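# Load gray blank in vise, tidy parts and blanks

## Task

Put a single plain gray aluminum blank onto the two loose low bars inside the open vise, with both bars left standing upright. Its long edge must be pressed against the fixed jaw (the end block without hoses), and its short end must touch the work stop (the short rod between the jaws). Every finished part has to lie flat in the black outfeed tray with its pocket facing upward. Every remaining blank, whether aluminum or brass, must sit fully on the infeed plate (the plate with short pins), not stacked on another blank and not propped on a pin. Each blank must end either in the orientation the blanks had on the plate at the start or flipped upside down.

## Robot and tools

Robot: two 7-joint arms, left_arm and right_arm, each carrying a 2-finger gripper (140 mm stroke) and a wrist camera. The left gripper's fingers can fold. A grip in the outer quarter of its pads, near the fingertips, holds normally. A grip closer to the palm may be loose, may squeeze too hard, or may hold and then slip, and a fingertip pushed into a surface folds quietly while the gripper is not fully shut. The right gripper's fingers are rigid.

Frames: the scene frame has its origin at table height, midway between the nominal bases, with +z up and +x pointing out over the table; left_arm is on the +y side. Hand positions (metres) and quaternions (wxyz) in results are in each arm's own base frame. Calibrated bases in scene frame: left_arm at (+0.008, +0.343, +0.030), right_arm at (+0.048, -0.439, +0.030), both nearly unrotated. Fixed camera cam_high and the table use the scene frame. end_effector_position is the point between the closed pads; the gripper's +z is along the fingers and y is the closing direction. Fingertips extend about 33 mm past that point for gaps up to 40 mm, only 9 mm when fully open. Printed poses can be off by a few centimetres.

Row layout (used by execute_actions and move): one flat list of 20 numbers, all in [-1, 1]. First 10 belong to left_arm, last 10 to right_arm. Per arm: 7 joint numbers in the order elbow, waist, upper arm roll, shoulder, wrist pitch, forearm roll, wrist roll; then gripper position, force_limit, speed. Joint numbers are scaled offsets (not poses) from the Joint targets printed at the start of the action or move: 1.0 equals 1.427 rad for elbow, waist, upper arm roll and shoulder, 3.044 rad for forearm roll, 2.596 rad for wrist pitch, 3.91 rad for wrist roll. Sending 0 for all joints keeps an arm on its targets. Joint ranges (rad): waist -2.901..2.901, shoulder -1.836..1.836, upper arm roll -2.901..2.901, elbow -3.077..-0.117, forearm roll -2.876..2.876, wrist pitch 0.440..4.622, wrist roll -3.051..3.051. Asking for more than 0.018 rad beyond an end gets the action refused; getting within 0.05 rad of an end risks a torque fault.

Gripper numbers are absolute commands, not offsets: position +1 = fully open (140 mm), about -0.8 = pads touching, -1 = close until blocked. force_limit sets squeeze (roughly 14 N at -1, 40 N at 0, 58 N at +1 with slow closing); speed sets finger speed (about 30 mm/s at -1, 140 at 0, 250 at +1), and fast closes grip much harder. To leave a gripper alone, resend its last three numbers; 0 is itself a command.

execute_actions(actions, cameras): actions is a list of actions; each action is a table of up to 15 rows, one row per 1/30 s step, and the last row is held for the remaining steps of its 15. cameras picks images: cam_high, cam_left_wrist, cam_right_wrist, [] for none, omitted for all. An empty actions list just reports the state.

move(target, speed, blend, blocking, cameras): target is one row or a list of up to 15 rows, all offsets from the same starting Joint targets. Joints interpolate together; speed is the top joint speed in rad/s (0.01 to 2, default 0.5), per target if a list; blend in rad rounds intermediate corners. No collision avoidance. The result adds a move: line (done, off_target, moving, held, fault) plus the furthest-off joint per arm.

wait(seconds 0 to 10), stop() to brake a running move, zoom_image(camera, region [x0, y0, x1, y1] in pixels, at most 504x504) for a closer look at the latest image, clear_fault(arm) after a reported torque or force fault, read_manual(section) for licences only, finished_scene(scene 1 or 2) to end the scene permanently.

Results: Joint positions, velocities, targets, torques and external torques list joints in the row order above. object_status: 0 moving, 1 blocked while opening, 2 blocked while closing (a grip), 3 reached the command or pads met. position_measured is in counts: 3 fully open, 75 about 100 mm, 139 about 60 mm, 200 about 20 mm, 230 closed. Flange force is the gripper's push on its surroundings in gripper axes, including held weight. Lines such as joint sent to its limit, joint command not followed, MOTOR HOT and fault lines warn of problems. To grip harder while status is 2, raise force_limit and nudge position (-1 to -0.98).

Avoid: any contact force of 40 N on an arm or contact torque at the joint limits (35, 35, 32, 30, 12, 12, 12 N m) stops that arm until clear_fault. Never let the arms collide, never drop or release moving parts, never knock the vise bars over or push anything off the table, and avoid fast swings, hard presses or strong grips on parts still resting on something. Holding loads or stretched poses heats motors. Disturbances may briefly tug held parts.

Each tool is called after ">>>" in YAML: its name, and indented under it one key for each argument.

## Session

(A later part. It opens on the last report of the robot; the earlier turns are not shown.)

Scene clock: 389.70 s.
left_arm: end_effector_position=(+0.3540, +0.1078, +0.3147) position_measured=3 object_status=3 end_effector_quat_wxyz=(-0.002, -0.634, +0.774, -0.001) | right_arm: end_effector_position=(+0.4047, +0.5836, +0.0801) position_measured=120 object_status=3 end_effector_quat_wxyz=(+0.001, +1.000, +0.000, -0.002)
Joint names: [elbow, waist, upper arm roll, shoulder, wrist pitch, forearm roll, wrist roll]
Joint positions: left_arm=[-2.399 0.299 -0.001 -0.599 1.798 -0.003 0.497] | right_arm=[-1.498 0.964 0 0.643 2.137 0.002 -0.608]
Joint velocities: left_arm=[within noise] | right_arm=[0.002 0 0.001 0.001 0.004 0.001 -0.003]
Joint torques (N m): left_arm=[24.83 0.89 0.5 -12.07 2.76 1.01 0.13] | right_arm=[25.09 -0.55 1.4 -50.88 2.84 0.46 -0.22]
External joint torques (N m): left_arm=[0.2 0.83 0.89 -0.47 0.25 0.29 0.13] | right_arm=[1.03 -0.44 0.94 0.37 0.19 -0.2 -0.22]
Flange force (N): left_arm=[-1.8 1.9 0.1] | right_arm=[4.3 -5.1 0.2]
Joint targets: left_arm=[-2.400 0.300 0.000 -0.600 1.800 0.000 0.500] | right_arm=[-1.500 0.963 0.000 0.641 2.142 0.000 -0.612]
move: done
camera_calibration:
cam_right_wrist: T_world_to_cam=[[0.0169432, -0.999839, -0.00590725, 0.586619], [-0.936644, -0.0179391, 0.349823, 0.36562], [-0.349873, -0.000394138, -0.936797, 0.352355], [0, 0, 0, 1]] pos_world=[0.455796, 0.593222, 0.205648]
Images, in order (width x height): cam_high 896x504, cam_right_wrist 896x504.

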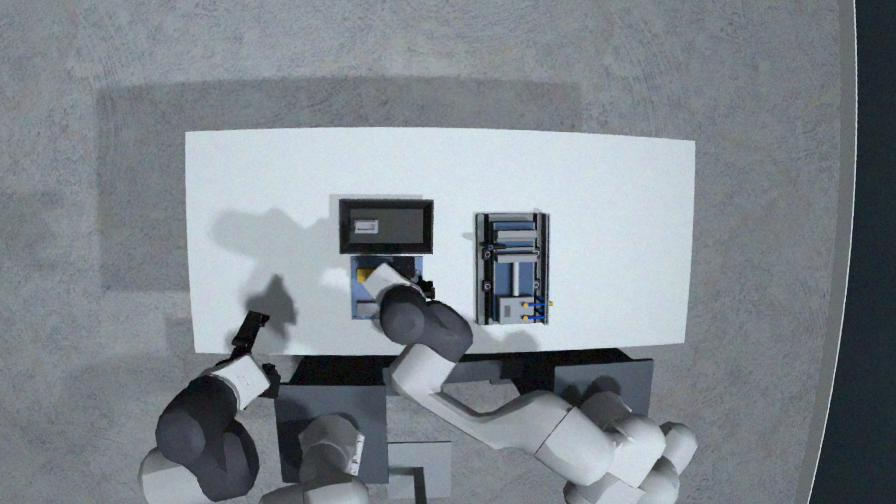

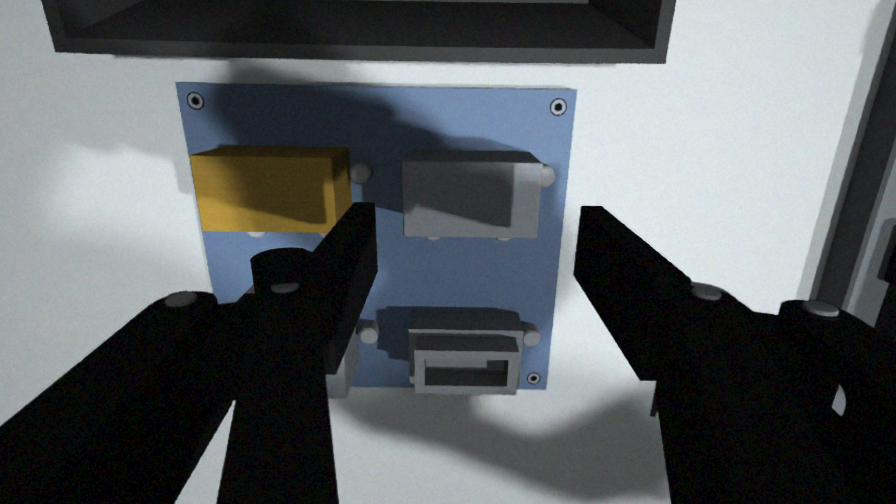

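>>> move:
  target:
    - [0, 0, 0, 0, 0, 0, 0, 1, -1, -1, -0.00973, 0, 0, 0.0280, 0.02074, 0, 0, 0.073, -1, 0]
    - [0, 0, 0, 0, 0, 0, 0, 1, -1, -1, -0.01336, 0, 0, 0.05404, 0.03705, 0, 0, 0.073, -1, 0]
  speed: [0.08, 0.05]
  blend: [0.01, 0]
  cameras: ["cam_right_wrist"]

Scene clock: 409.90 s.
left_arm: end_effector_position=(+0.3540, +0.1078, +0.3147) position_measured=3 object_status=3 end_effector_quat_wxyz=(-0.002, -0.634, +0.774, -0.001) | right_arm: end_effector_position=(+0.4050, +0.5840, +0.0264) position_measured=120 object_status=3 end_effector_quat_wxyz=(+0.000, +1.000, +0.000, -0.001)
Joint names: [elbow, waist, upper arm roll, shoulder, wrist pitch, forearm roll, wrist roll]
Joint positions: left_arm=[-2.399 0.299 -0.001 -0.599 1.798 -0.003 0.497] | right_arm=[-1.517 0.964 0 0.718 2.233 0.002 -0.609]
Joint velocities: left_arm=[within noise] | right_arm=[0 0 0.001 0.001 0.004 -0.001 0.001]
Joint torques (N m): left_arm=[24.85 0.84 0.42 -12.05 2.73 1 0.13] | right_arm=[24.51 -0.52 1.51 -51.17 2.92 0.44 -0.23]
External joint torques (N m): left_arm=[0.24 0.78 0.8 -0.49 0.23 0.28 0.13] | right_arm=[1.29 -0.62 0.85 0.77 0.3 -0.18 -0.23]
Flange force (N): left_arm=[-1.7 1.8 0.0] | right_arm=[5.9 -6.8 1.5]
Joint targets: left_arm=[-2.400 0.300 0.000 -0.600 1.800 0.000 0.500] | right_arm=[-1.519 0.963 0.000 0.718 2.238 0.000 -0.612]
move: done; blend cut to 0 rad at target 1
camera_calibration:
cam_right_wrist: T_world_to_cam=[[0.0181586, -0.99981, -0.00715628, 0.586131], [-0.936985, -0.0195143, 0.348825, 0.385753], [-0.348898, 0.000371143, -0.93716, 0.301347], [0, 0, 0, 1]] pos_world=[0.455941, 0.593435, 0.152045]
Images, in order (width x height): cam_right_wrist 896x504.

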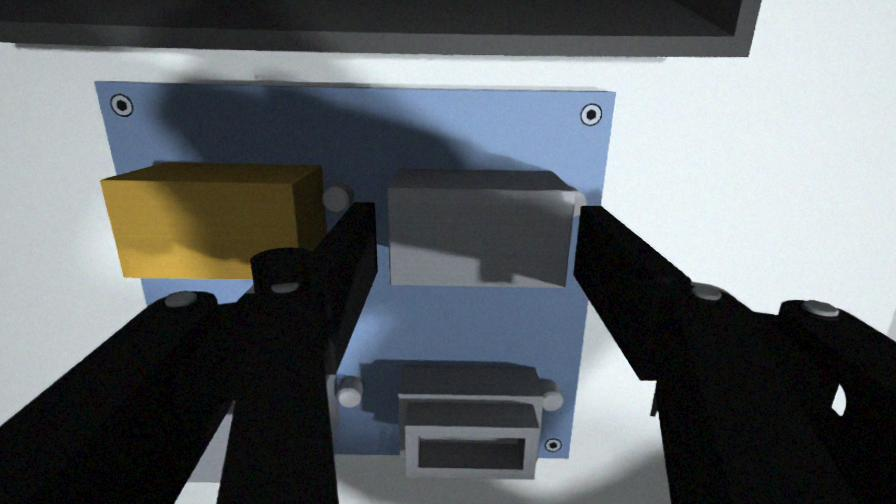

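>>> execute_actions:
  actions:
    - [[0,0,0,0,0,0,0,1,-1,-1,0,0,0,0,0,0,0,-1,-0.1,-1]]
    - [[0,0,0,0,0,0,0,1,-1,-1,0,0,0,0,0,0,0,-1,-0.1,-1]]
  cameras: ["cam_right_wrist"]

Scene clock: 436.80 s.
left_arm: end_effector_position=(+0.3540, +0.1078, +0.3147) position_measured=3 object_status=3 end_effector_quat_wxyz=(-0.002, -0.634, +0.774, -0.001) | right_arm: end_effector_position=(+0.4052, +0.5842, +0.0265) position_measured=140 object_status=2 end_effector_quat_wxyz=(+0.000, +1.000, +0.000, -0.001)
Joint names: [elbow, waist, upper arm roll, shoulder, wrist pitch, forearm roll, wrist roll]
Joint positions: left_arm=[-2.399 0.299 -0.001 -0.599 1.798 -0.003 0.497] | right_arm=[-1.517 0.964 0 0.718 2.235 0.002 -0.609]
Joint velocities: within noise
Joint torques (N m): left_arm=[24.8 0.87 0.44 -12.07 2.73 1.01 0.1] | right_arm=[24.32 -0.56 1.36 -50.62 2.8 0.42 -0.21]
External joint torques (N m): left_arm=[0.16 0.92 0.97 -0.4 0.22 0.3 0.1] | right_arm=[1.06 -0.53 0.79 1.43 0.16 -0.2 -0.21]
External joint torques at the end of the 1st action: left_arm=[0.26 0.93 0.93 -0.47 0.24 0.29 0.09] | right_arm=[0.87 -0.79 0.73 1.49 0.15 -0.19 -0.29]
Flange force (N): left_arm=[-2.0 1.9 0.1] | right_arm=[6.4 -7.8 2.4]
Flange force at the end of the 1st action (N): left_arm=[-1.9 1.9 -0.1] | right_arm=[6.3 -6.9 2.5]
Joint targets: left_arm=[-2.400 0.300 0.000 -0.600 1.800 0.000 0.500] | right_arm=[-1.519 0.963 0.000 0.718 2.238 0.000 -0.612]
Step readings (joint positions of left_arm | right_arm; steps 1 to 15: 1st action; 16 to 30: 2nd action):
0: [-2.399 0.299 -0.001 -0.599 1.798 -0.003 0.497] | [-1.517 0.964 0.000 0.718 2.234 0.002 -0.609]
1: [-2.399 0.299 -0.001 -0.599 1.798 -0.003 0.497] | [-1.517 0.964 0.000 0.718 2.234 0.002 -0.609]
2: [-2.399 0.299 -0.001 -0.599 1.798 -0.003 0.497] | [-1.517 0.964 0.000 0.718 2.234 0.002 -0.609]
4: [-2.399 0.299 -0.001 -0.599 1.798 -0.003 0.497] | [-1.517 0.964 0.000 0.718 2.234 0.002 -0.609]
8: [-2.399 0.299 -0.001 -0.599 1.798 -0.003 0.497] | [-1.517 0.964 0.000 0.718 2.234 0.002 -0.609]
15: [-2.399 0.299 -0.001 -0.599 1.798 -0.003 0.497] | [-1.517 0.964 0.000 0.718 2.235 0.002 -0.609]
16: [-2.399 0.299 -0.001 -0.599 1.798 -0.003 0.497] | [-1.517 0.964 0.000 0.718 2.235 0.002 -0.609]
17: [-2.399 0.299 -0.001 -0.599 1.798 -0.003 0.497] | [-1.517 0.964 0.000 0.718 2.235 0.002 -0.609]
19: [-2.399 0.299 -0.001 -0.599 1.798 -0.003 0.497] | [-1.517 0.964 0.000 0.718 2.235 0.002 -0.609]
23: [-2.399 0.299 -0.001 -0.599 1.798 -0.003 0.497] | [-1.517 0.964 0.000 0.718 2.235 0.002 -0.609]
30: [-2.399 0.299 -0.001 -0.599 1.798 -0.003 0.497] | [-1.517 0.964 0.000 0.718 2.235 0.002 -0.609]
camera_calibration:
cam_right_wrist: T_world_to_cam=[[0.0181871, -0.999802, -0.00807098, 0.586407], [-0.937214, -0.0198593, 0.348188, 0.386235], [-0.348279, 0.00123173, -0.93739, 0.300774], [0, 0, 0, 1]] pos_world=[0.456073, 0.593591, 0.152193]
Images, in order (width x height): cam_right_wrist 896x504.

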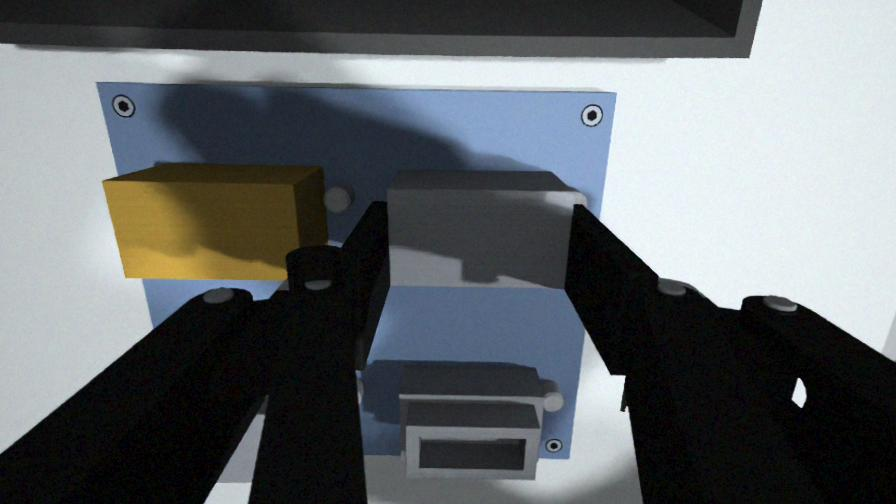

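>>> move:
  target:
    - [0,0,0,0,0,0,0,1,-1,-1,0.003735,0,0,-0.025186,-0.016283,0,0,-1,-0.1,-1]
    - [0,0,0,0,0,0,0,1,-1,-1,0.013462,0,0,-0.053188,-0.037022,0,0,-1,-0.1,-1]
    - [0,0,0,0,0,0,0,1,-1,-1,0.113756,0,0,-0.126629,-0.132523,0,0,-1,-0.1,-1]
    - [0,0,0,0,0,0,0,1,-1,-1,-0.376594,-0.294954,0,-0.393693,-0.009784,0,-0.112967,-1,-0.1,-1]
  speed: [0.1,0.2,0.4,0.5]
  blend: [0.01,0.04,0.12,0]
  cameras: ["cam_high","cam_right_wrist"]

Scene clock: 475.23 s.
left_arm: end_effector_position=(+0.3540, +0.1078, +0.3147) position_measured=3 object_status=3 end_effector_quat_wxyz=(-0.001, -0.633, +0.774, -0.001) | right_arm: end_effector_position=(+0.4916, +0.2955, +0.1476) position_measured=140 object_status=2 end_effector_quat_wxyz=(+0.001, +1.000, +0.009, -0.004)
Joint names: [elbow, waist, upper arm roll, shoulder, wrist pitch, forearm roll, wrist roll]
Joint positions: left_arm=[-2.399 0.299 -0.001 -0.599 1.798 -0.003 0.497] | right_arm=[-2.056 0.542 -0.002 0.16 2.207 0.002 -1.049]
Joint velocities: left_arm=[within noise] | right_arm=[-0.001 0 0 -0.002 0 0 -0.004]
Joint torques (N m): left_arm=[24.79 0.88 0.46 -12.06 2.73 1 0.13] | right_arm=[25.41 -0.29 1.23 -37.84 3.01 0.48 -0.28]
External joint torques (N m): left_arm=[0.19 0.86 0.9 -0.48 0.23 0.28 0.13] | right_arm=[1.87 -0.37 1.02 -0.94 0.36 -0.19 -0.27]
Flange force (N): left_arm=[-1.8 2.0 0.1] | right_arm=[3.6 -2.0 -2.4]
Joint targets: left_arm=[-2.400 0.300 0.000 -0.600 1.800 0.000 0.500] | right_arm=[-2.056 0.542 0.000 0.157 2.213 0.000 -1.054]
move: done; blend cut to 0 rad at target 1, 0.0269 rad at target 2
camera_calibration:
cam_right_wrist: T_world_to_cam=[[0.0346656, -0.999388, -0.00471119, 0.288412], [-0.934558, -0.0340864, 0.354174, 0.421338], [-0.354118, -0.00787477, -0.935168, 0.449983], [0, 0, 0, 1]] pos_world=[0.543114, 0.306141, 0.272941]
Images, in order (width x height): cam_high 896x504, cam_right_wrist 896x504.

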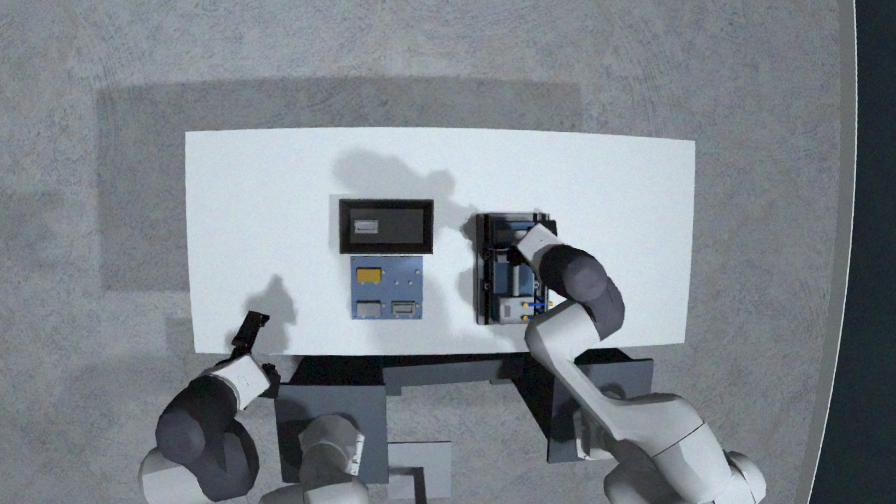

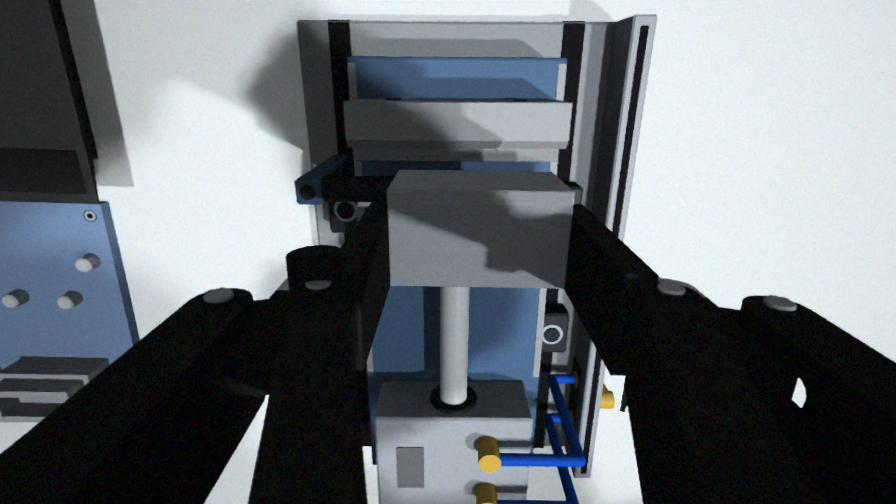

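>>> zoom_image:
  camera: "cam_right_wrist"
  region: [260, 60, 640, 300]

Scaled by 1.326 from the camera's 896x504 image, which has a finer 1280x720 frame.

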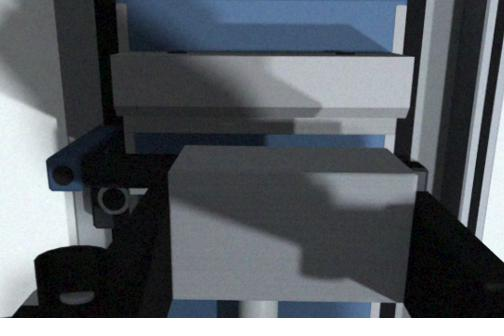

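>>> zoom_image:
  camera: "cam_right_wrist"
  region: [335, 90, 465, 190]

>>> zoom_image:
  camera: "cam_right_wrist"
  region: [465, 90, 595, 190]

Scaled by 3.877 from the camera's 896x504 image, which has a finer 1280x720 frame.

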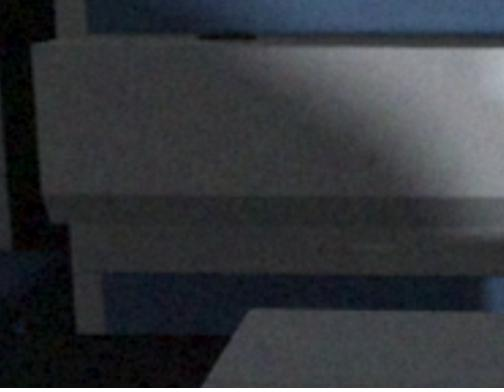

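Scaled by 3.877 from the camera's 896x504 image, which has a finer 1280x720 frame.

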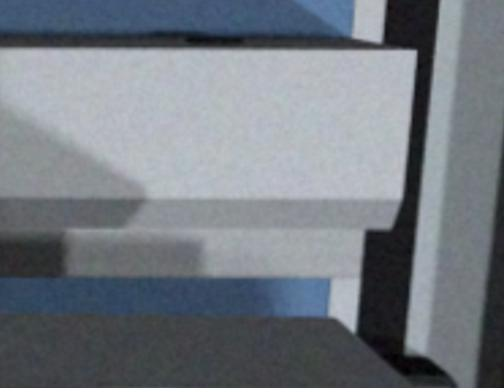

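>>> zoom_image:
  camera: "cam_right_wrist"
  region: [280, 130, 410, 250]

Scaled by 3.877 from the camera's 896x504 image, which has a finer 1280x720 frame.

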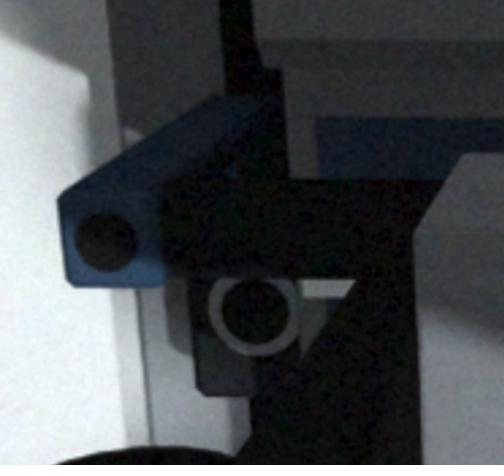

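>>> move:
  target: [0,0,0,0,0,0,0,1,-1,-1,-0.022861,0.0001,0,0.033515,0.03099,0,-0.002225,-1,-0.1,-1]
  speed: 0.15
  cameras: ["cam_right_wrist"]

>>> zoom_image:
  camera: "cam_right_wrist"
  region: [320, 90, 460, 200]

>>> zoom_image:
  camera: "cam_right_wrist"
  region: [460, 90, 600, 200]

Scene clock: 525.70 s.
left_arm: end_effector_position=(+0.3540, +0.1078, +0.3147) position_measured=3 object_status=3 end_effector_quat_wxyz=(-0.001, -0.633, +0.774, -0.001) | right_arm: end_effector_position=(+0.4913, +0.2953, +0.1136) position_measured=140 object_status=2 end_effector_quat_wxyz=(+0.001, +1.000, +0.014, -0.004)
Joint names: [elbow, waist, upper arm roll, shoulder, wrist pitch, forearm roll, wrist roll]
Joint positions: left_arm=[-2.399 0.299 -0.001 -0.599 1.798 -0.003 0.498] | right_arm=[-2.089 0.542 -0.002 0.206 2.287 0.002 -1.059]
Joint velocities: left_arm=[within noise] | right_arm=[0.001 0.002 0 0 0.004 0.001 -0.002]
Joint torques (N m): left_arm=[24.85 0.85 0.44 -12.06 2.73 0.99 0.09] | right_arm=[24.89 -0.31 1.13 -38.02 3.06 0.44 -0.22]
External joint torques (N m): left_arm=[0.2 0.84 0.92 -0.41 0.22 0.27 0.09] | right_arm=[2.24 -0.2 1.05 -0.54 0.43 -0.18 -0.22]
Flange force (N): left_arm=[-1.9 1.8 0.0] | right_arm=[5.7 -3.3 -1.6]
Joint targets: left_arm=[-2.400 0.300 0.000 -0.600 1.800 0.000 0.500] | right_arm=[-2.088 0.542 0.000 0.205 2.293 0.000 -1.063]
move: done
camera_calibration:
cam_right_wrist: T_world_to_cam=[[0.0445898, -0.998993, -0.00490568, 0.283119], [-0.934371, -0.043442, 0.353642, 0.43583], [-0.3535, -0.0111851, -0.935368, 0.418745], [0, 0, 0, 1]] pos_world=[0.542629, 0.306451, 0.238941]
Images, in order (width x height): cam_right_wrist 896x504.

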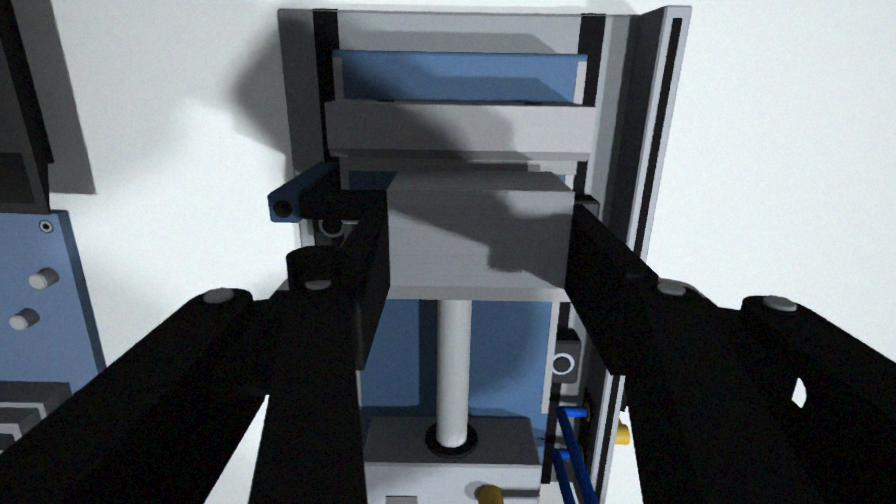

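Scaled by 3.600 from the camera's 896x504 image, which has a finer 1280x720 frame.

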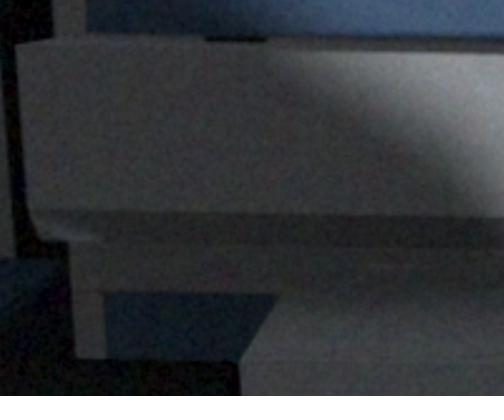

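Scaled by 3.600 from the camera's 896x504 image, which has a finer 1280x720 frame.

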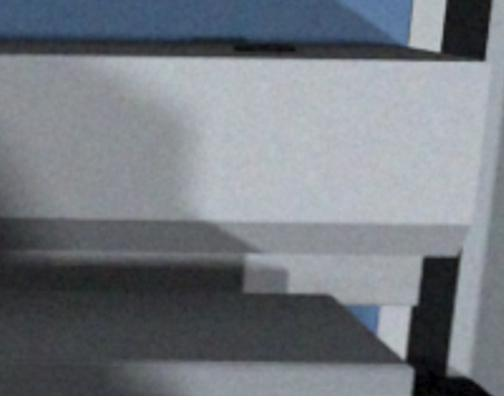

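>>> zoom_image:
  camera: "cam_right_wrist"
  region: [375, 160, 435, 205]

>>> zoom_image:
  camera: "cam_right_wrist"
  region: [530, 160, 590, 205]

>>> zoom_image:
  camera: "cam_right_wrist"
  region: [450, 140, 510, 205]

Scaled by 8.400 from the camera's 896x504 image, which has a finer 1280x720 frame.

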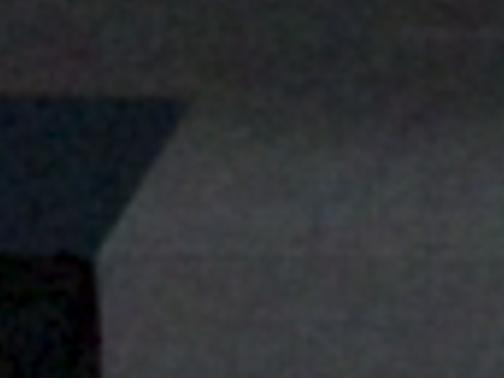

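Scaled by 8.400 from the camera's 896x504 image, which has a finer 1280x720 frame.

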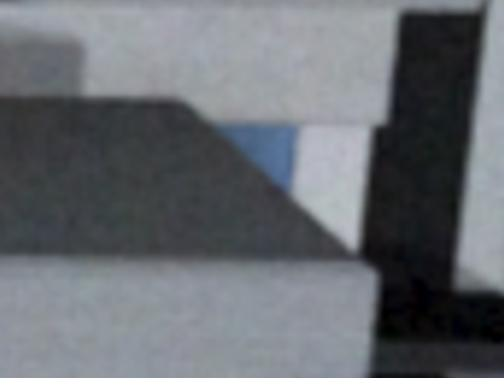

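Scaled by 7.754 from the camera's 896x504 image, which has a finer 1280x720 frame.

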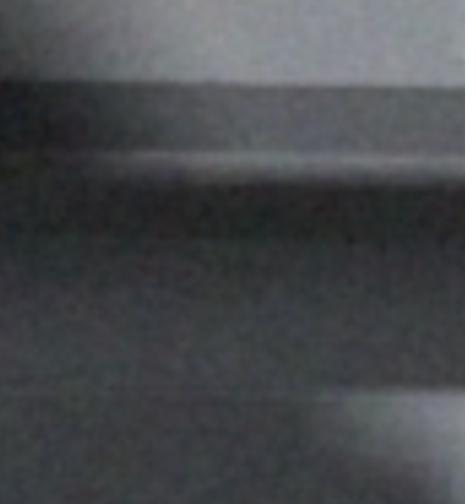

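>>> zoom_image:
  camera: "cam_right_wrist"
  region: [375, 265, 435, 310]

>>> zoom_image:
  camera: "cam_right_wrist"
  region: [530, 265, 590, 310]

Scaled by 8.400 from the camera's 896x504 image, which has a finer 1280x720 frame.

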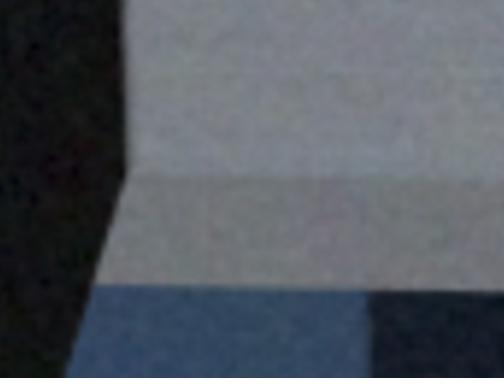

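Scaled by 8.400 from the camera's 896x504 image, which has a finer 1280x720 frame.

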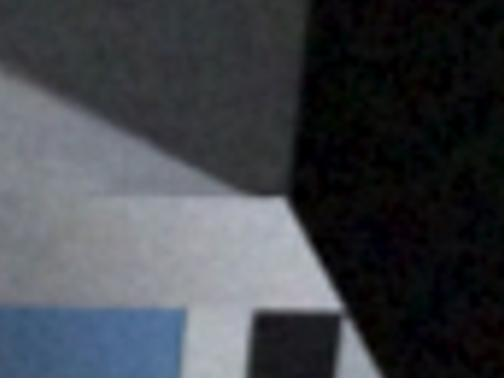

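>>> move:
  target: [0,0,0,0,0,0,0,1,-1,-1,-0.010343,0.0001,0,0.021746,0.017639,0,0.001279,-1,-0.1,-1]
  speed: 0.08
  cameras: ["cam_right_wrist"]

>>> zoom_image:
  camera: "cam_right_wrist"
  region: [320, 100, 400, 200]

>>> zoom_image:
  camera: "cam_right_wrist"
  region: [540, 140, 620, 220]

Scene clock: 585.20 s.
left_arm: end_effector_position=(+0.3540, +0.1078, +0.3147) position_measured=3 object_status=3 end_effector_quat_wxyz=(-0.001, -0.633, +0.774, -0.001) | right_arm: end_effector_position=(+0.4932, +0.2965, +0.0987) position_measured=140 object_status=2 end_effector_quat_wxyz=(+0.000, +1.000, +0.014, -0.001)
Joint names: [elbow, waist, upper arm roll, shoulder, wrist pitch, forearm roll, wrist roll]
Joint positions: left_arm=[-2.399 0.299 -0.001 -0.599 1.798 -0.003 0.498] | right_arm=[-2.1 0.542 -0.002 0.23 2.33 0.002 -1.06]
Joint velocities: left_arm=[within noise] | right_arm=[-0.002 -0.001 -0.001 0.002 0.005 -0.001 0.001]
Joint torques (N m): left_arm=[24.83 0.85 0.44 -12.02 2.72 0.99 0.13] | right_arm=[22.67 0 1.28 -34.28 3.43 0.43 0.03]
External joint torques (N m): left_arm=[0.12 0.89 0.95 -0.27 0.21 0.28 0.13] | right_arm=[0.46 -0.07 1.01 3.45 0.8 -0.16 0.03]
Flange force (N): left_arm=[-2.1 1.6 0.2] | right_arm=[8.2 -5.4 7.0]
Joint targets: left_arm=[-2.400 0.300 0.000 -0.600 1.800 0.000 0.500] | right_arm=[-2.103 0.542 0.000 0.236 2.339 0.000 -1.058]
move: done
camera_calibration:
cam_right_wrist: T_world_to_cam=[[0.0453415, -0.998937, -0.00828426, 0.284076], [-0.936569, -0.0453927, 0.34753, 0.445206], [-0.347537, -0.00799874, -0.937632, 0.401899], [0, 0, 0, 1]] pos_world=[0.543761, 0.307198, 0.224465]
Images, in order (width x height): cam_right_wrist 896x504.

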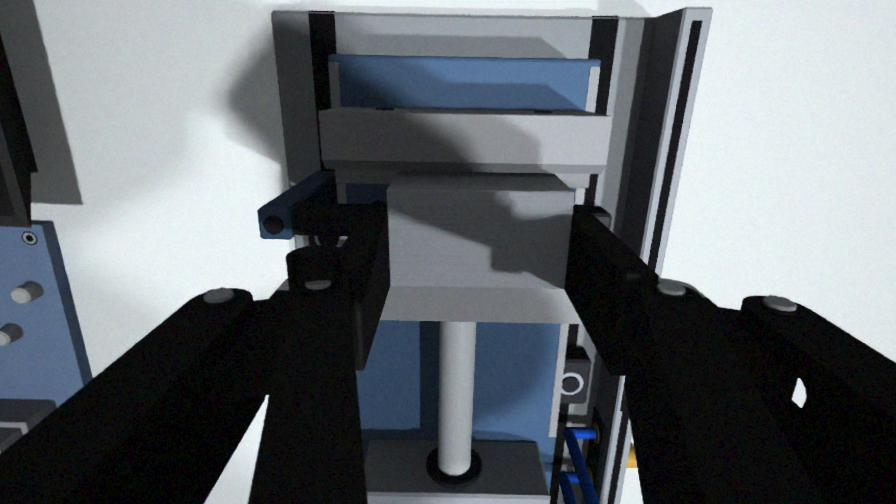

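Scaled by 5.040 from the camera's 896x504 image, which has a finer 1280x720 frame.

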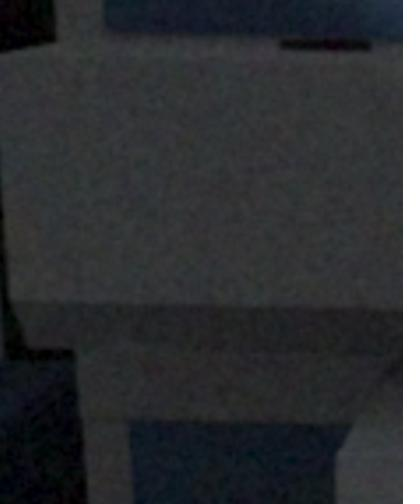

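Scaled by 6.300 from the camera's 896x504 image, which has a finer 1280x720 frame.

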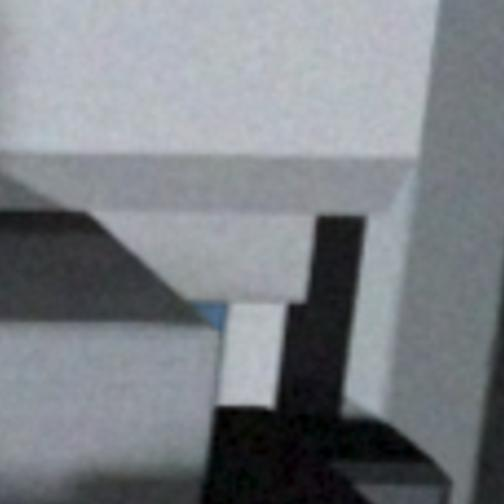

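>>> zoom_image:
  camera: "cam_right_wrist"
  region: [375, 270, 455, 340]

>>> zoom_image:
  camera: "cam_right_wrist"
  region: [510, 270, 590, 340]

>>> zoom_image:
  camera: "cam_right_wrist"
  region: [375, 165, 455, 215]

Scaled by 6.300 from the camera's 896x504 image, which has a finer 1280x720 frame.

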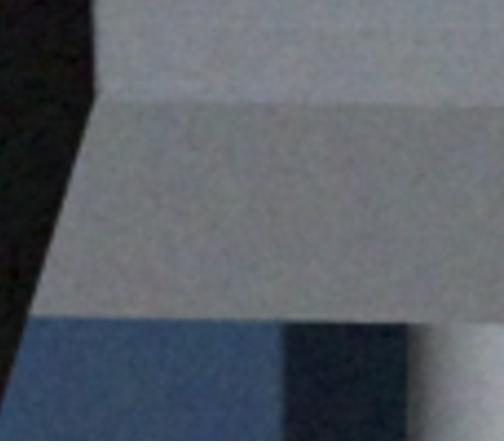

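Scaled by 6.300 from the camera's 896x504 image, which has a finer 1280x720 frame.

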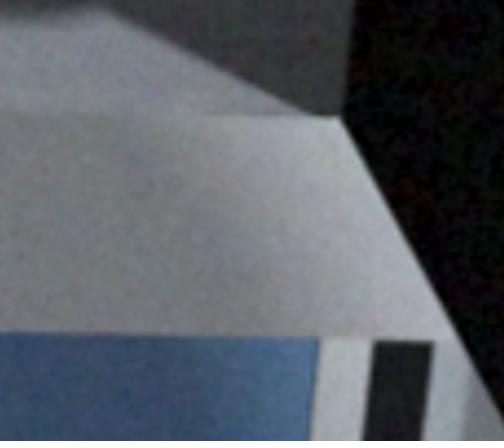

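Scaled by 6.300 from the camera's 896x504 image, which has a finer 1280x720 frame.

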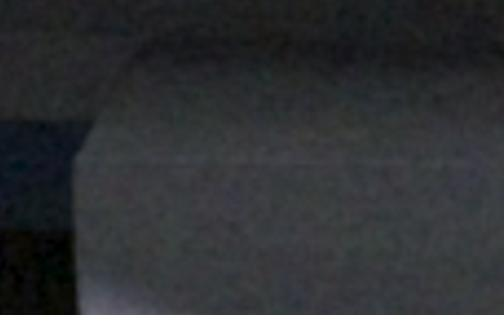

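>>> execute_actions:
  actions: []
  cameras: []

>>> execute_actions:
  actions: []
  cameras: []

Scene clock: 614.43 s.
left_arm: end_effector_position=(+0.3540, +0.1078, +0.3147) position_measured=3 object_status=3 end_effector_quat_wxyz=(-0.001, -0.633, +0.774, -0.001) | right_arm: end_effector_position=(+0.4934, +0.2965, +0.0987) position_measured=140 object_status=2 end_effector_quat_wxyz=(+0.000, +1.000, +0.014, +0.000)
Joint names: [elbow, waist, upper arm roll, shoulder, wrist pitch, forearm roll, wrist roll]
Joint positions: left_arm=[-2.399 0.299 -0.001 -0.599 1.798 -0.003 0.498] | right_arm=[-2.1 0.542 -0.002 0.23 2.331 0.002 -1.06]
Joint velocities: within noise
Joint torques (N m): left_arm=[24.8 0.88 0.48 -12.02 2.72 1 0.1] | right_arm=[22.65 -0.02 1.36 -34.45 3.4 0.48 0.06]
External joint torques (N m): left_arm=[0.13 0.88 0.95 -0.36 0.22 0.28 0.1] | right_arm=[0.33 0.01 1.19 3.46 0.75 -0.12 0.06]
Flange force (N): left_arm=[-1.9 1.8 0.2] | right_arm=[7.8 -5.4 7.0]
Joint targets: left_arm=[-2.400 0.300 0.000 -0.600 1.800 0.000 0.500] | right_arm=[-2.103 0.542 0.000 0.236 2.339 0.000 -1.058]
Tool commands: left_gripper/position=+1.0 left_gripper/force_limit=-1.0 left_gripper/speed=-1.0 right_gripper/position=-1.0 right_gripper/force_limit=-0.1 right_gripper/speed=-1.0
No camera images: "cameras" was empty.

Scene clock: 614.43 s.
left_arm: end_effector_position=(+0.3540, +0.1078, +0.3147) position_measured=3 object_status=3 end_effector_quat_wxyz=(-0.001, -0.633, +0.774, -0.001) | right_arm: end_effector_position=(+0.4934, +0.2965, +0.0987) position_measured=140 object_status=2 end_effector_quat_wxyz=(+0.000, +1.000, +0.014, +0.000)
Joint names: [elbow, waist, upper arm roll, shoulder, wrist pitch, forearm roll, wrist roll]
Joint positions: left_arm=[-2.399 0.299 -0.001 -0.599 1.798 -0.003 0.498] | right_arm=[-2.1 0.542 -0.002 0.23 2.331 0.002 -1.06]
Joint velocities: within noise
Joint torques (N m): left_arm=[24.8 0.88 0.48 -12.02 2.72 1 0.1] | right_arm=[22.65 -0.02 1.36 -34.45 3.4 0.48 0.06]
External joint torques (N m): left_arm=[0.13 0.88 0.95 -0.36 0.22 0.28 0.1] | right_arm=[0.33 0.01 1.19 3.46 0.75 -0.12 0.06]
Flange force (N): left_arm=[-1.9 1.8 0.2] | right_arm=[7.8 -5.4 7.0]
Joint targets: left_arm=[-2.400 0.300 0.000 -0.600 1.800 0.000 0.500] | right_arm=[-2.103 0.542 0.000 0.236 2.339 0.000 -1.058]
Tool commands: left_gripper/position=+1.0 left_gripper/force_limit=-1.0 left_gripper/speed=-1.0 right_gripper/position=-1.0 right_gripper/force_limit=-0.1 right_gripper/speed=-1.0
No camera images: "cameras" was empty.

>>> zoom_image:
  camera: "cam_right_wrist"
  region: [550, 180, 660, 290]

>>> zoom_image:
  camera: "cam_right_wrist"
  region: [250, 160, 400, 290]

Scaled by 4.582 from the camera's 896x504 image, which has a finer 1280x720 frame.

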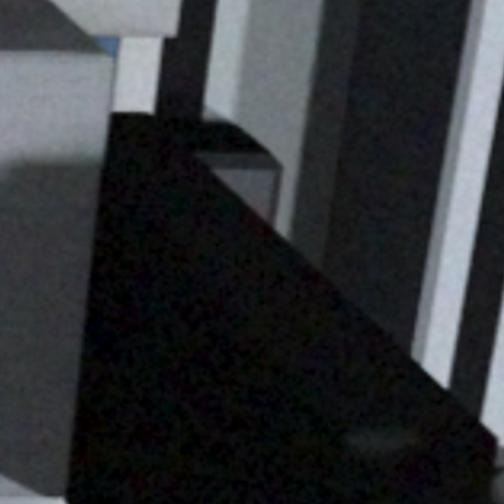

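Scaled by 3.360 from the camera's 896x504 image, which has a finer 1280x720 frame.

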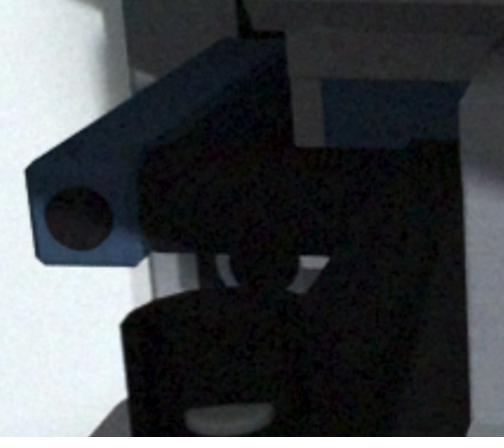

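>>> move:
  target: [0,0,0,0,0,0,0,1,-1,-1,0.00297,0,0,-0.00656,-0.00524,0,0,-1,-0.1,-1]
  speed: 0.03
  cameras: ["cam_right_wrist"]

>>> zoom_image:
  camera: "cam_right_wrist"
  region: [530, 130, 630, 220]

Scene clock: 668.83 s.
left_arm: end_effector_position=(+0.3540, +0.1078, +0.3147) position_measured=3 object_status=3 end_effector_quat_wxyz=(-0.001, -0.633, +0.774, -0.001) | right_arm: end_effector_position=(+0.4930, +0.2963, +0.0987) position_measured=140 object_status=2 end_effector_quat_wxyz=(+0.000, +1.000, +0.014, -0.001)
Joint names: [elbow, waist, upper arm roll, shoulder, wrist pitch, forearm roll, wrist roll]
Joint positions: left_arm=[-2.399 0.299 -0.001 -0.599 1.798 -0.003 0.498] | right_arm=[-2.101 0.542 -0.002 0.23 2.329 0.002 -1.06]
Joint velocities: left_arm=[within noise] | right_arm=[0 0 -0.001 -0.002 -0.004 0 0]
Joint torques (N m): left_arm=[24.83 0.87 0.47 -12 2.71 0.98 0.1] | right_arm=[24.57 -0.26 1.09 -38.75 2.49 0.52 -0.02]
External joint torques (N m): left_arm=[0.28 0.93 1.03 -0.49 0.22 0.27 0.1] | right_arm=[2.34 -0.28 0.88 -1.02 -0.14 -0.08 -0.02]
Flange force (N): left_arm=[-2.1 2.0 -0.2] | right_arm=[5.5 -3.3 -3.5]
Joint targets: left_arm=[-2.400 0.300 0.000 -0.600 1.800 0.000 0.500] | right_arm=[-2.099 0.542 0.000 0.226 2.326 0.000 -1.058]
move: done
camera_calibration:
cam_right_wrist: T_world_to_cam=[[0.0455575, -0.998931, -0.0078102, 0.283748], [-0.936421, -0.0454269, 0.347925, 0.444899], [-0.347908, -0.00853697, -0.93749, 0.402139], [0, 0, 0, 1]] pos_world=[0.543593, 0.307088, 0.224426]
Images, in order (width x height): cam_right_wrist 896x504.

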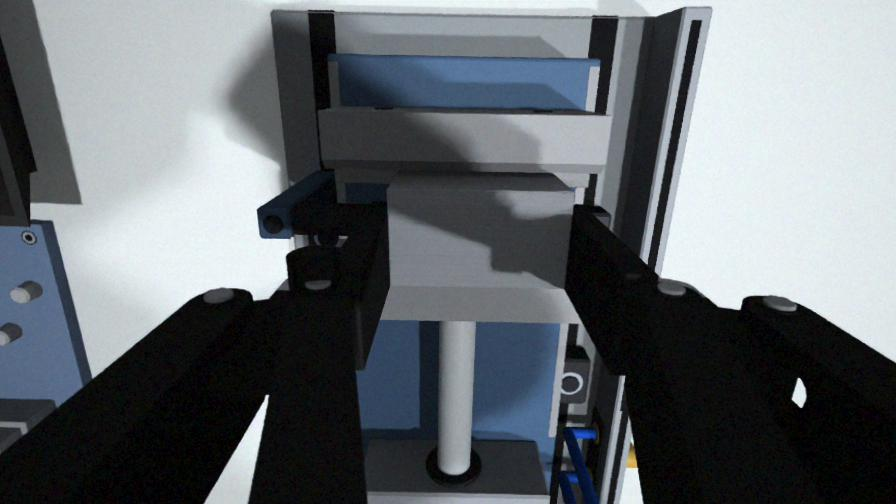

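Scaled by 5.040 from the camera's 896x504 image, which has a finer 1280x720 frame.

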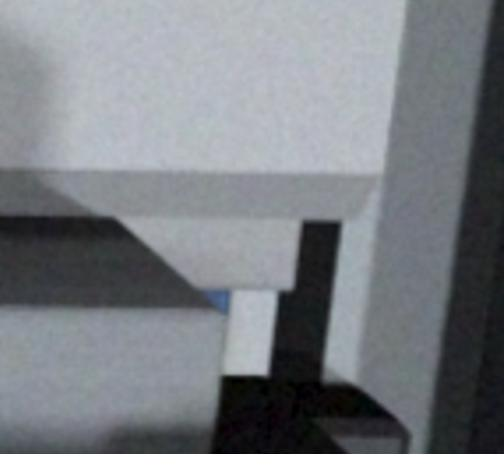

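>>> move:
  target:
    - [0,0,0,0,0,0,0,1,-1,-1,0.00196,0,0,-0.00437,-0.0035,0,0,-1,-0.1,-1]
    - [0,0,0,0,0,0,0,1,-1,-1,0.003418,-0.00242,0,-0.003166,-0.004004,0,0.000448,-1,-0.1,-1]
  speed: 0.03
  cameras: ["cam_right_wrist"]

>>> zoom_image:
  camera: "cam_right_wrist"
  region: [530, 130, 630, 220]

>>> zoom_image:
  camera: "cam_right_wrist"
  region: [315, 130, 415, 220]

Scene clock: 713.03 s.
left_arm: end_effector_position=(+0.3540, +0.1078, +0.3147) position_measured=3 object_status=3 end_effector_quat_wxyz=(-0.001, -0.633, +0.774, -0.001) | right_arm: end_effector_position=(+0.4935, +0.2951, +0.1029) position_measured=140 object_status=2 end_effector_quat_wxyz=(+0.000, +1.000, +0.013, -0.001)
Joint names: [elbow, waist, upper arm roll, shoulder, wrist pitch, forearm roll, wrist roll]
Joint positions: left_arm=[-2.399 0.299 -0.001 -0.599 1.798 -0.003 0.498] | right_arm=[-2.097 0.54 -0.002 0.223 2.318 0.002 -1.059]
Joint velocities: within noise
Joint torques (N m): left_arm=[24.81 0.88 0.44 -12.01 2.72 0.99 0.13] | right_arm=[25.1 -0.76 1.08 -38.32 2.52 0.48 0.1]
External joint torques (N m): left_arm=[0.17 0.85 0.88 -0.37 0.21 0.27 0.13] | right_arm=[2.73 -0.85 0.8 -0.54 -0.12 -0.12 0.1]
Flange force (N): left_arm=[-1.9 1.7 0.1] | right_arm=[8.0 -4.3 -3.0]
Joint targets: left_arm=[-2.400 0.300 0.000 -0.600 1.800 0.000 0.500] | right_arm=[-2.094 0.539 0.000 0.222 2.315 0.000 -1.056]
move: done
camera_calibration:
cam_right_wrist: T_world_to_cam=[[0.0431235, -0.999043, -0.00731367, 0.283789], [-0.936194, -0.0429644, 0.348848, 0.442875], [-0.348828, -0.00819651, -0.937151, 0.406496], [0, 0, 0, 1]] pos_world=[0.544176, 0.305877, 0.228527]
Images, in order (width x height): cam_right_wrist 896x504.

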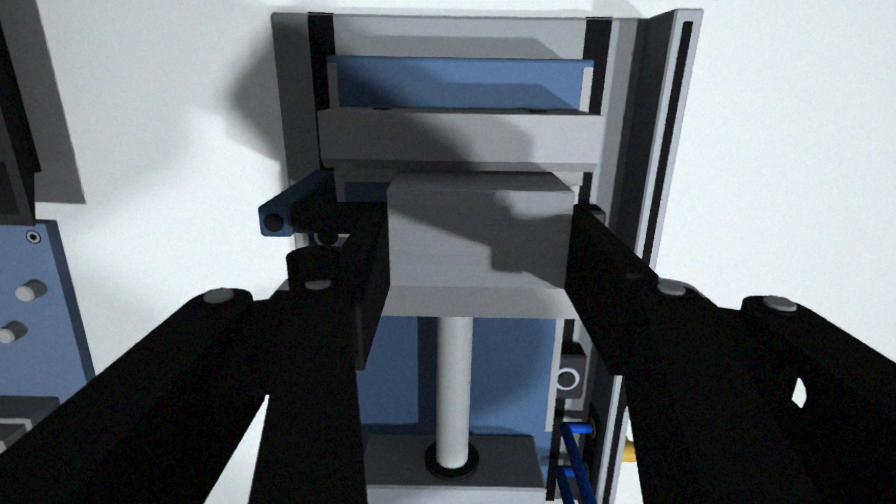

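Scaled by 5.040 from the camera's 896x504 image, which has a finer 1280x720 frame.

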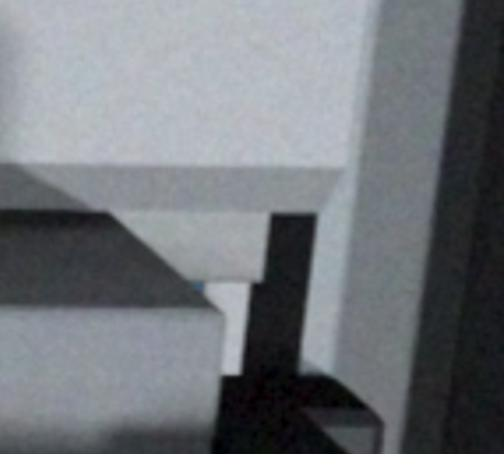

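Scaled by 5.040 from the camera's 896x504 image, which has a finer 1280x720 frame.

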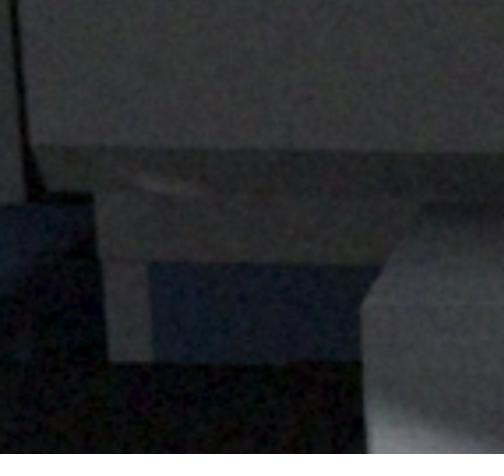

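>>> move:
  target: [0,0,0,0,0,0,0,1,-1,-1,0.000752,-0.000943,0,0.004519,0.002456,0,0.001243,-1,-0.1,-1]
  speed: 0.03
  cameras: []

Scene clock: 740.57 s.
left_arm: end_effector_position=(+0.3540, +0.1078, +0.3147) position_measured=3 object_status=3 end_effector_quat_wxyz=(-0.001, -0.633, +0.774, -0.001) | right_arm: end_effector_position=(+0.4931, +0.2940, +0.1002) position_measured=140 object_status=2 end_effector_quat_wxyz=(+0.001, +1.000, +0.010, -0.003)
Joint names: [elbow, waist, upper arm roll, shoulder, wrist pitch, forearm roll, wrist roll]
Joint positions: left_arm=[-2.399 0.299 -0.001 -0.599 1.798 -0.003 0.498] | right_arm=[-2.096 0.539 -0.002 0.229 2.318 0.002 -1.056]
Joint velocities: within noise
Joint torques (N m): left_arm=[24.8 0.82 0.49 -11.99 2.72 1 0.09] | right_arm=[25.25 -0.81 1.15 -37.94 2.78 0.52 0.14]
External joint torques (N m): left_arm=[0.18 0.74 0.85 -0.32 0.22 0.28 0.09] | right_arm=[2.81 -0.91 0.86 0.03 0.14 -0.08 0.14]
Flange force (N): left_arm=[-1.8 1.5 0.1] | right_arm=[9.4 -5.1 -1.6]
Joint targets: left_arm=[-2.400 0.300 0.000 -0.600 1.800 0.000 0.500] | right_arm=[-2.093 0.537 0.000 0.228 2.321 0.000 -1.051]
move: done
No camera images: "cameras" was empty.

>>> execute_actions:
  actions: []
  cameras: ["cam_right_wrist"]

>>> zoom_image:
  camera: "cam_right_wrist"
  region: [530, 140, 610, 210]

>>> zoom_image:
  camera: "cam_right_wrist"
  region: [315, 140, 415, 220]

Scene clock: 746.60 s.
left_arm: end_effector_position=(+0.3540, +0.1078, +0.3147) position_measured=3 object_status=3 end_effector_quat_wxyz=(-0.001, -0.633, +0.774, -0.001) | right_arm: end_effector_position=(+0.4933, +0.2941, +0.1003) position_measured=140 object_status=2 end_effector_quat_wxyz=(+0.001, +1.000, +0.010, -0.003)
Joint names: [elbow, waist, upper arm roll, shoulder, wrist pitch, forearm roll, wrist roll]
Joint positions: left_arm=[-2.399 0.299 -0.001 -0.599 1.798 -0.003 0.498] | right_arm=[-2.096 0.539 -0.002 0.229 2.318 0.002 -1.054]
Joint velocities: within noise
Joint torques (N m): left_arm=[24.79 0.9 0.43 -12.03 2.72 0.99 0.11] | right_arm=[24.85 -0.7 1.1 -37.99 2.78 0.5 0.1]
External joint torques (N m): left_arm=[0.09 0.88 0.87 -0.35 0.2 0.28 0.11] | right_arm=[2.5 -0.85 0.77 -0.06 0.16 -0.1 0.11]
Flange force (N): left_arm=[-1.8 1.8 0.3] | right_arm=[8.1 -4.3 -1.5]
Joint targets: left_arm=[-2.400 0.300 0.000 -0.600 1.800 0.000 0.500] | right_arm=[-2.093 0.537 0.000 0.228 2.321 0.000 -1.051]
Tool commands: left_gripper/position=+1.0 left_gripper/force_limit=-1.0 left_gripper/speed=-1.0 right_gripper/position=-1.0 right_gripper/force_limit=-0.1 right_gripper/speed=-1.0
camera_calibration:
cam_right_wrist: T_world_to_cam=[[0.0365529, -0.999319, -0.00512309, 0.285843], [-0.935091, -0.0360111, 0.352574, 0.440606], [-0.352518, -0.00809705, -0.93577, 0.405692], [0, 0, 0, 1]] pos_world=[0.544572, 0.3048, 0.225752]
Images, in order (width x height): cam_right_wrist 896x504.

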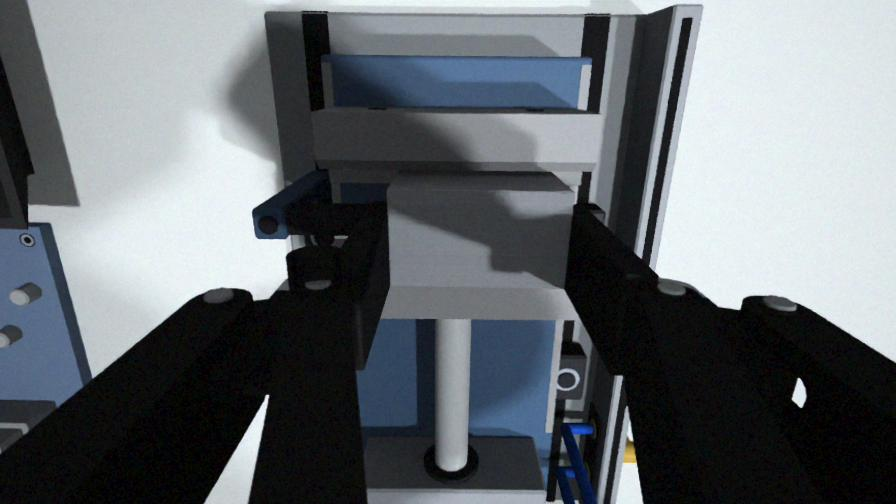

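Scaled by 6.300 from the camera's 896x504 image, which has a finer 1280x720 frame.

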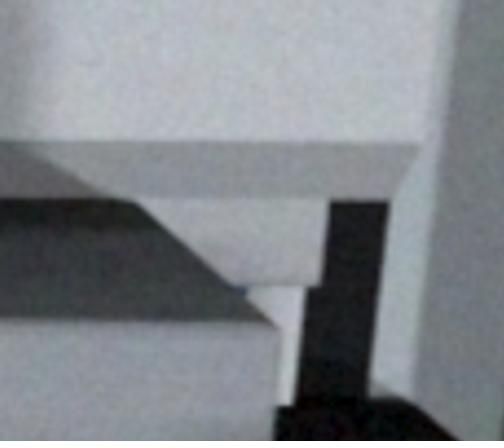

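Scaled by 5.040 from the camera's 896x504 image, which has a finer 1280x720 frame.

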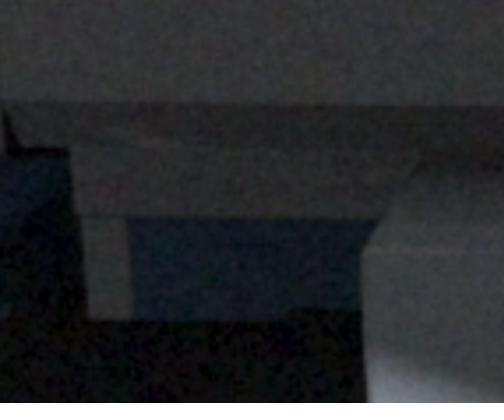

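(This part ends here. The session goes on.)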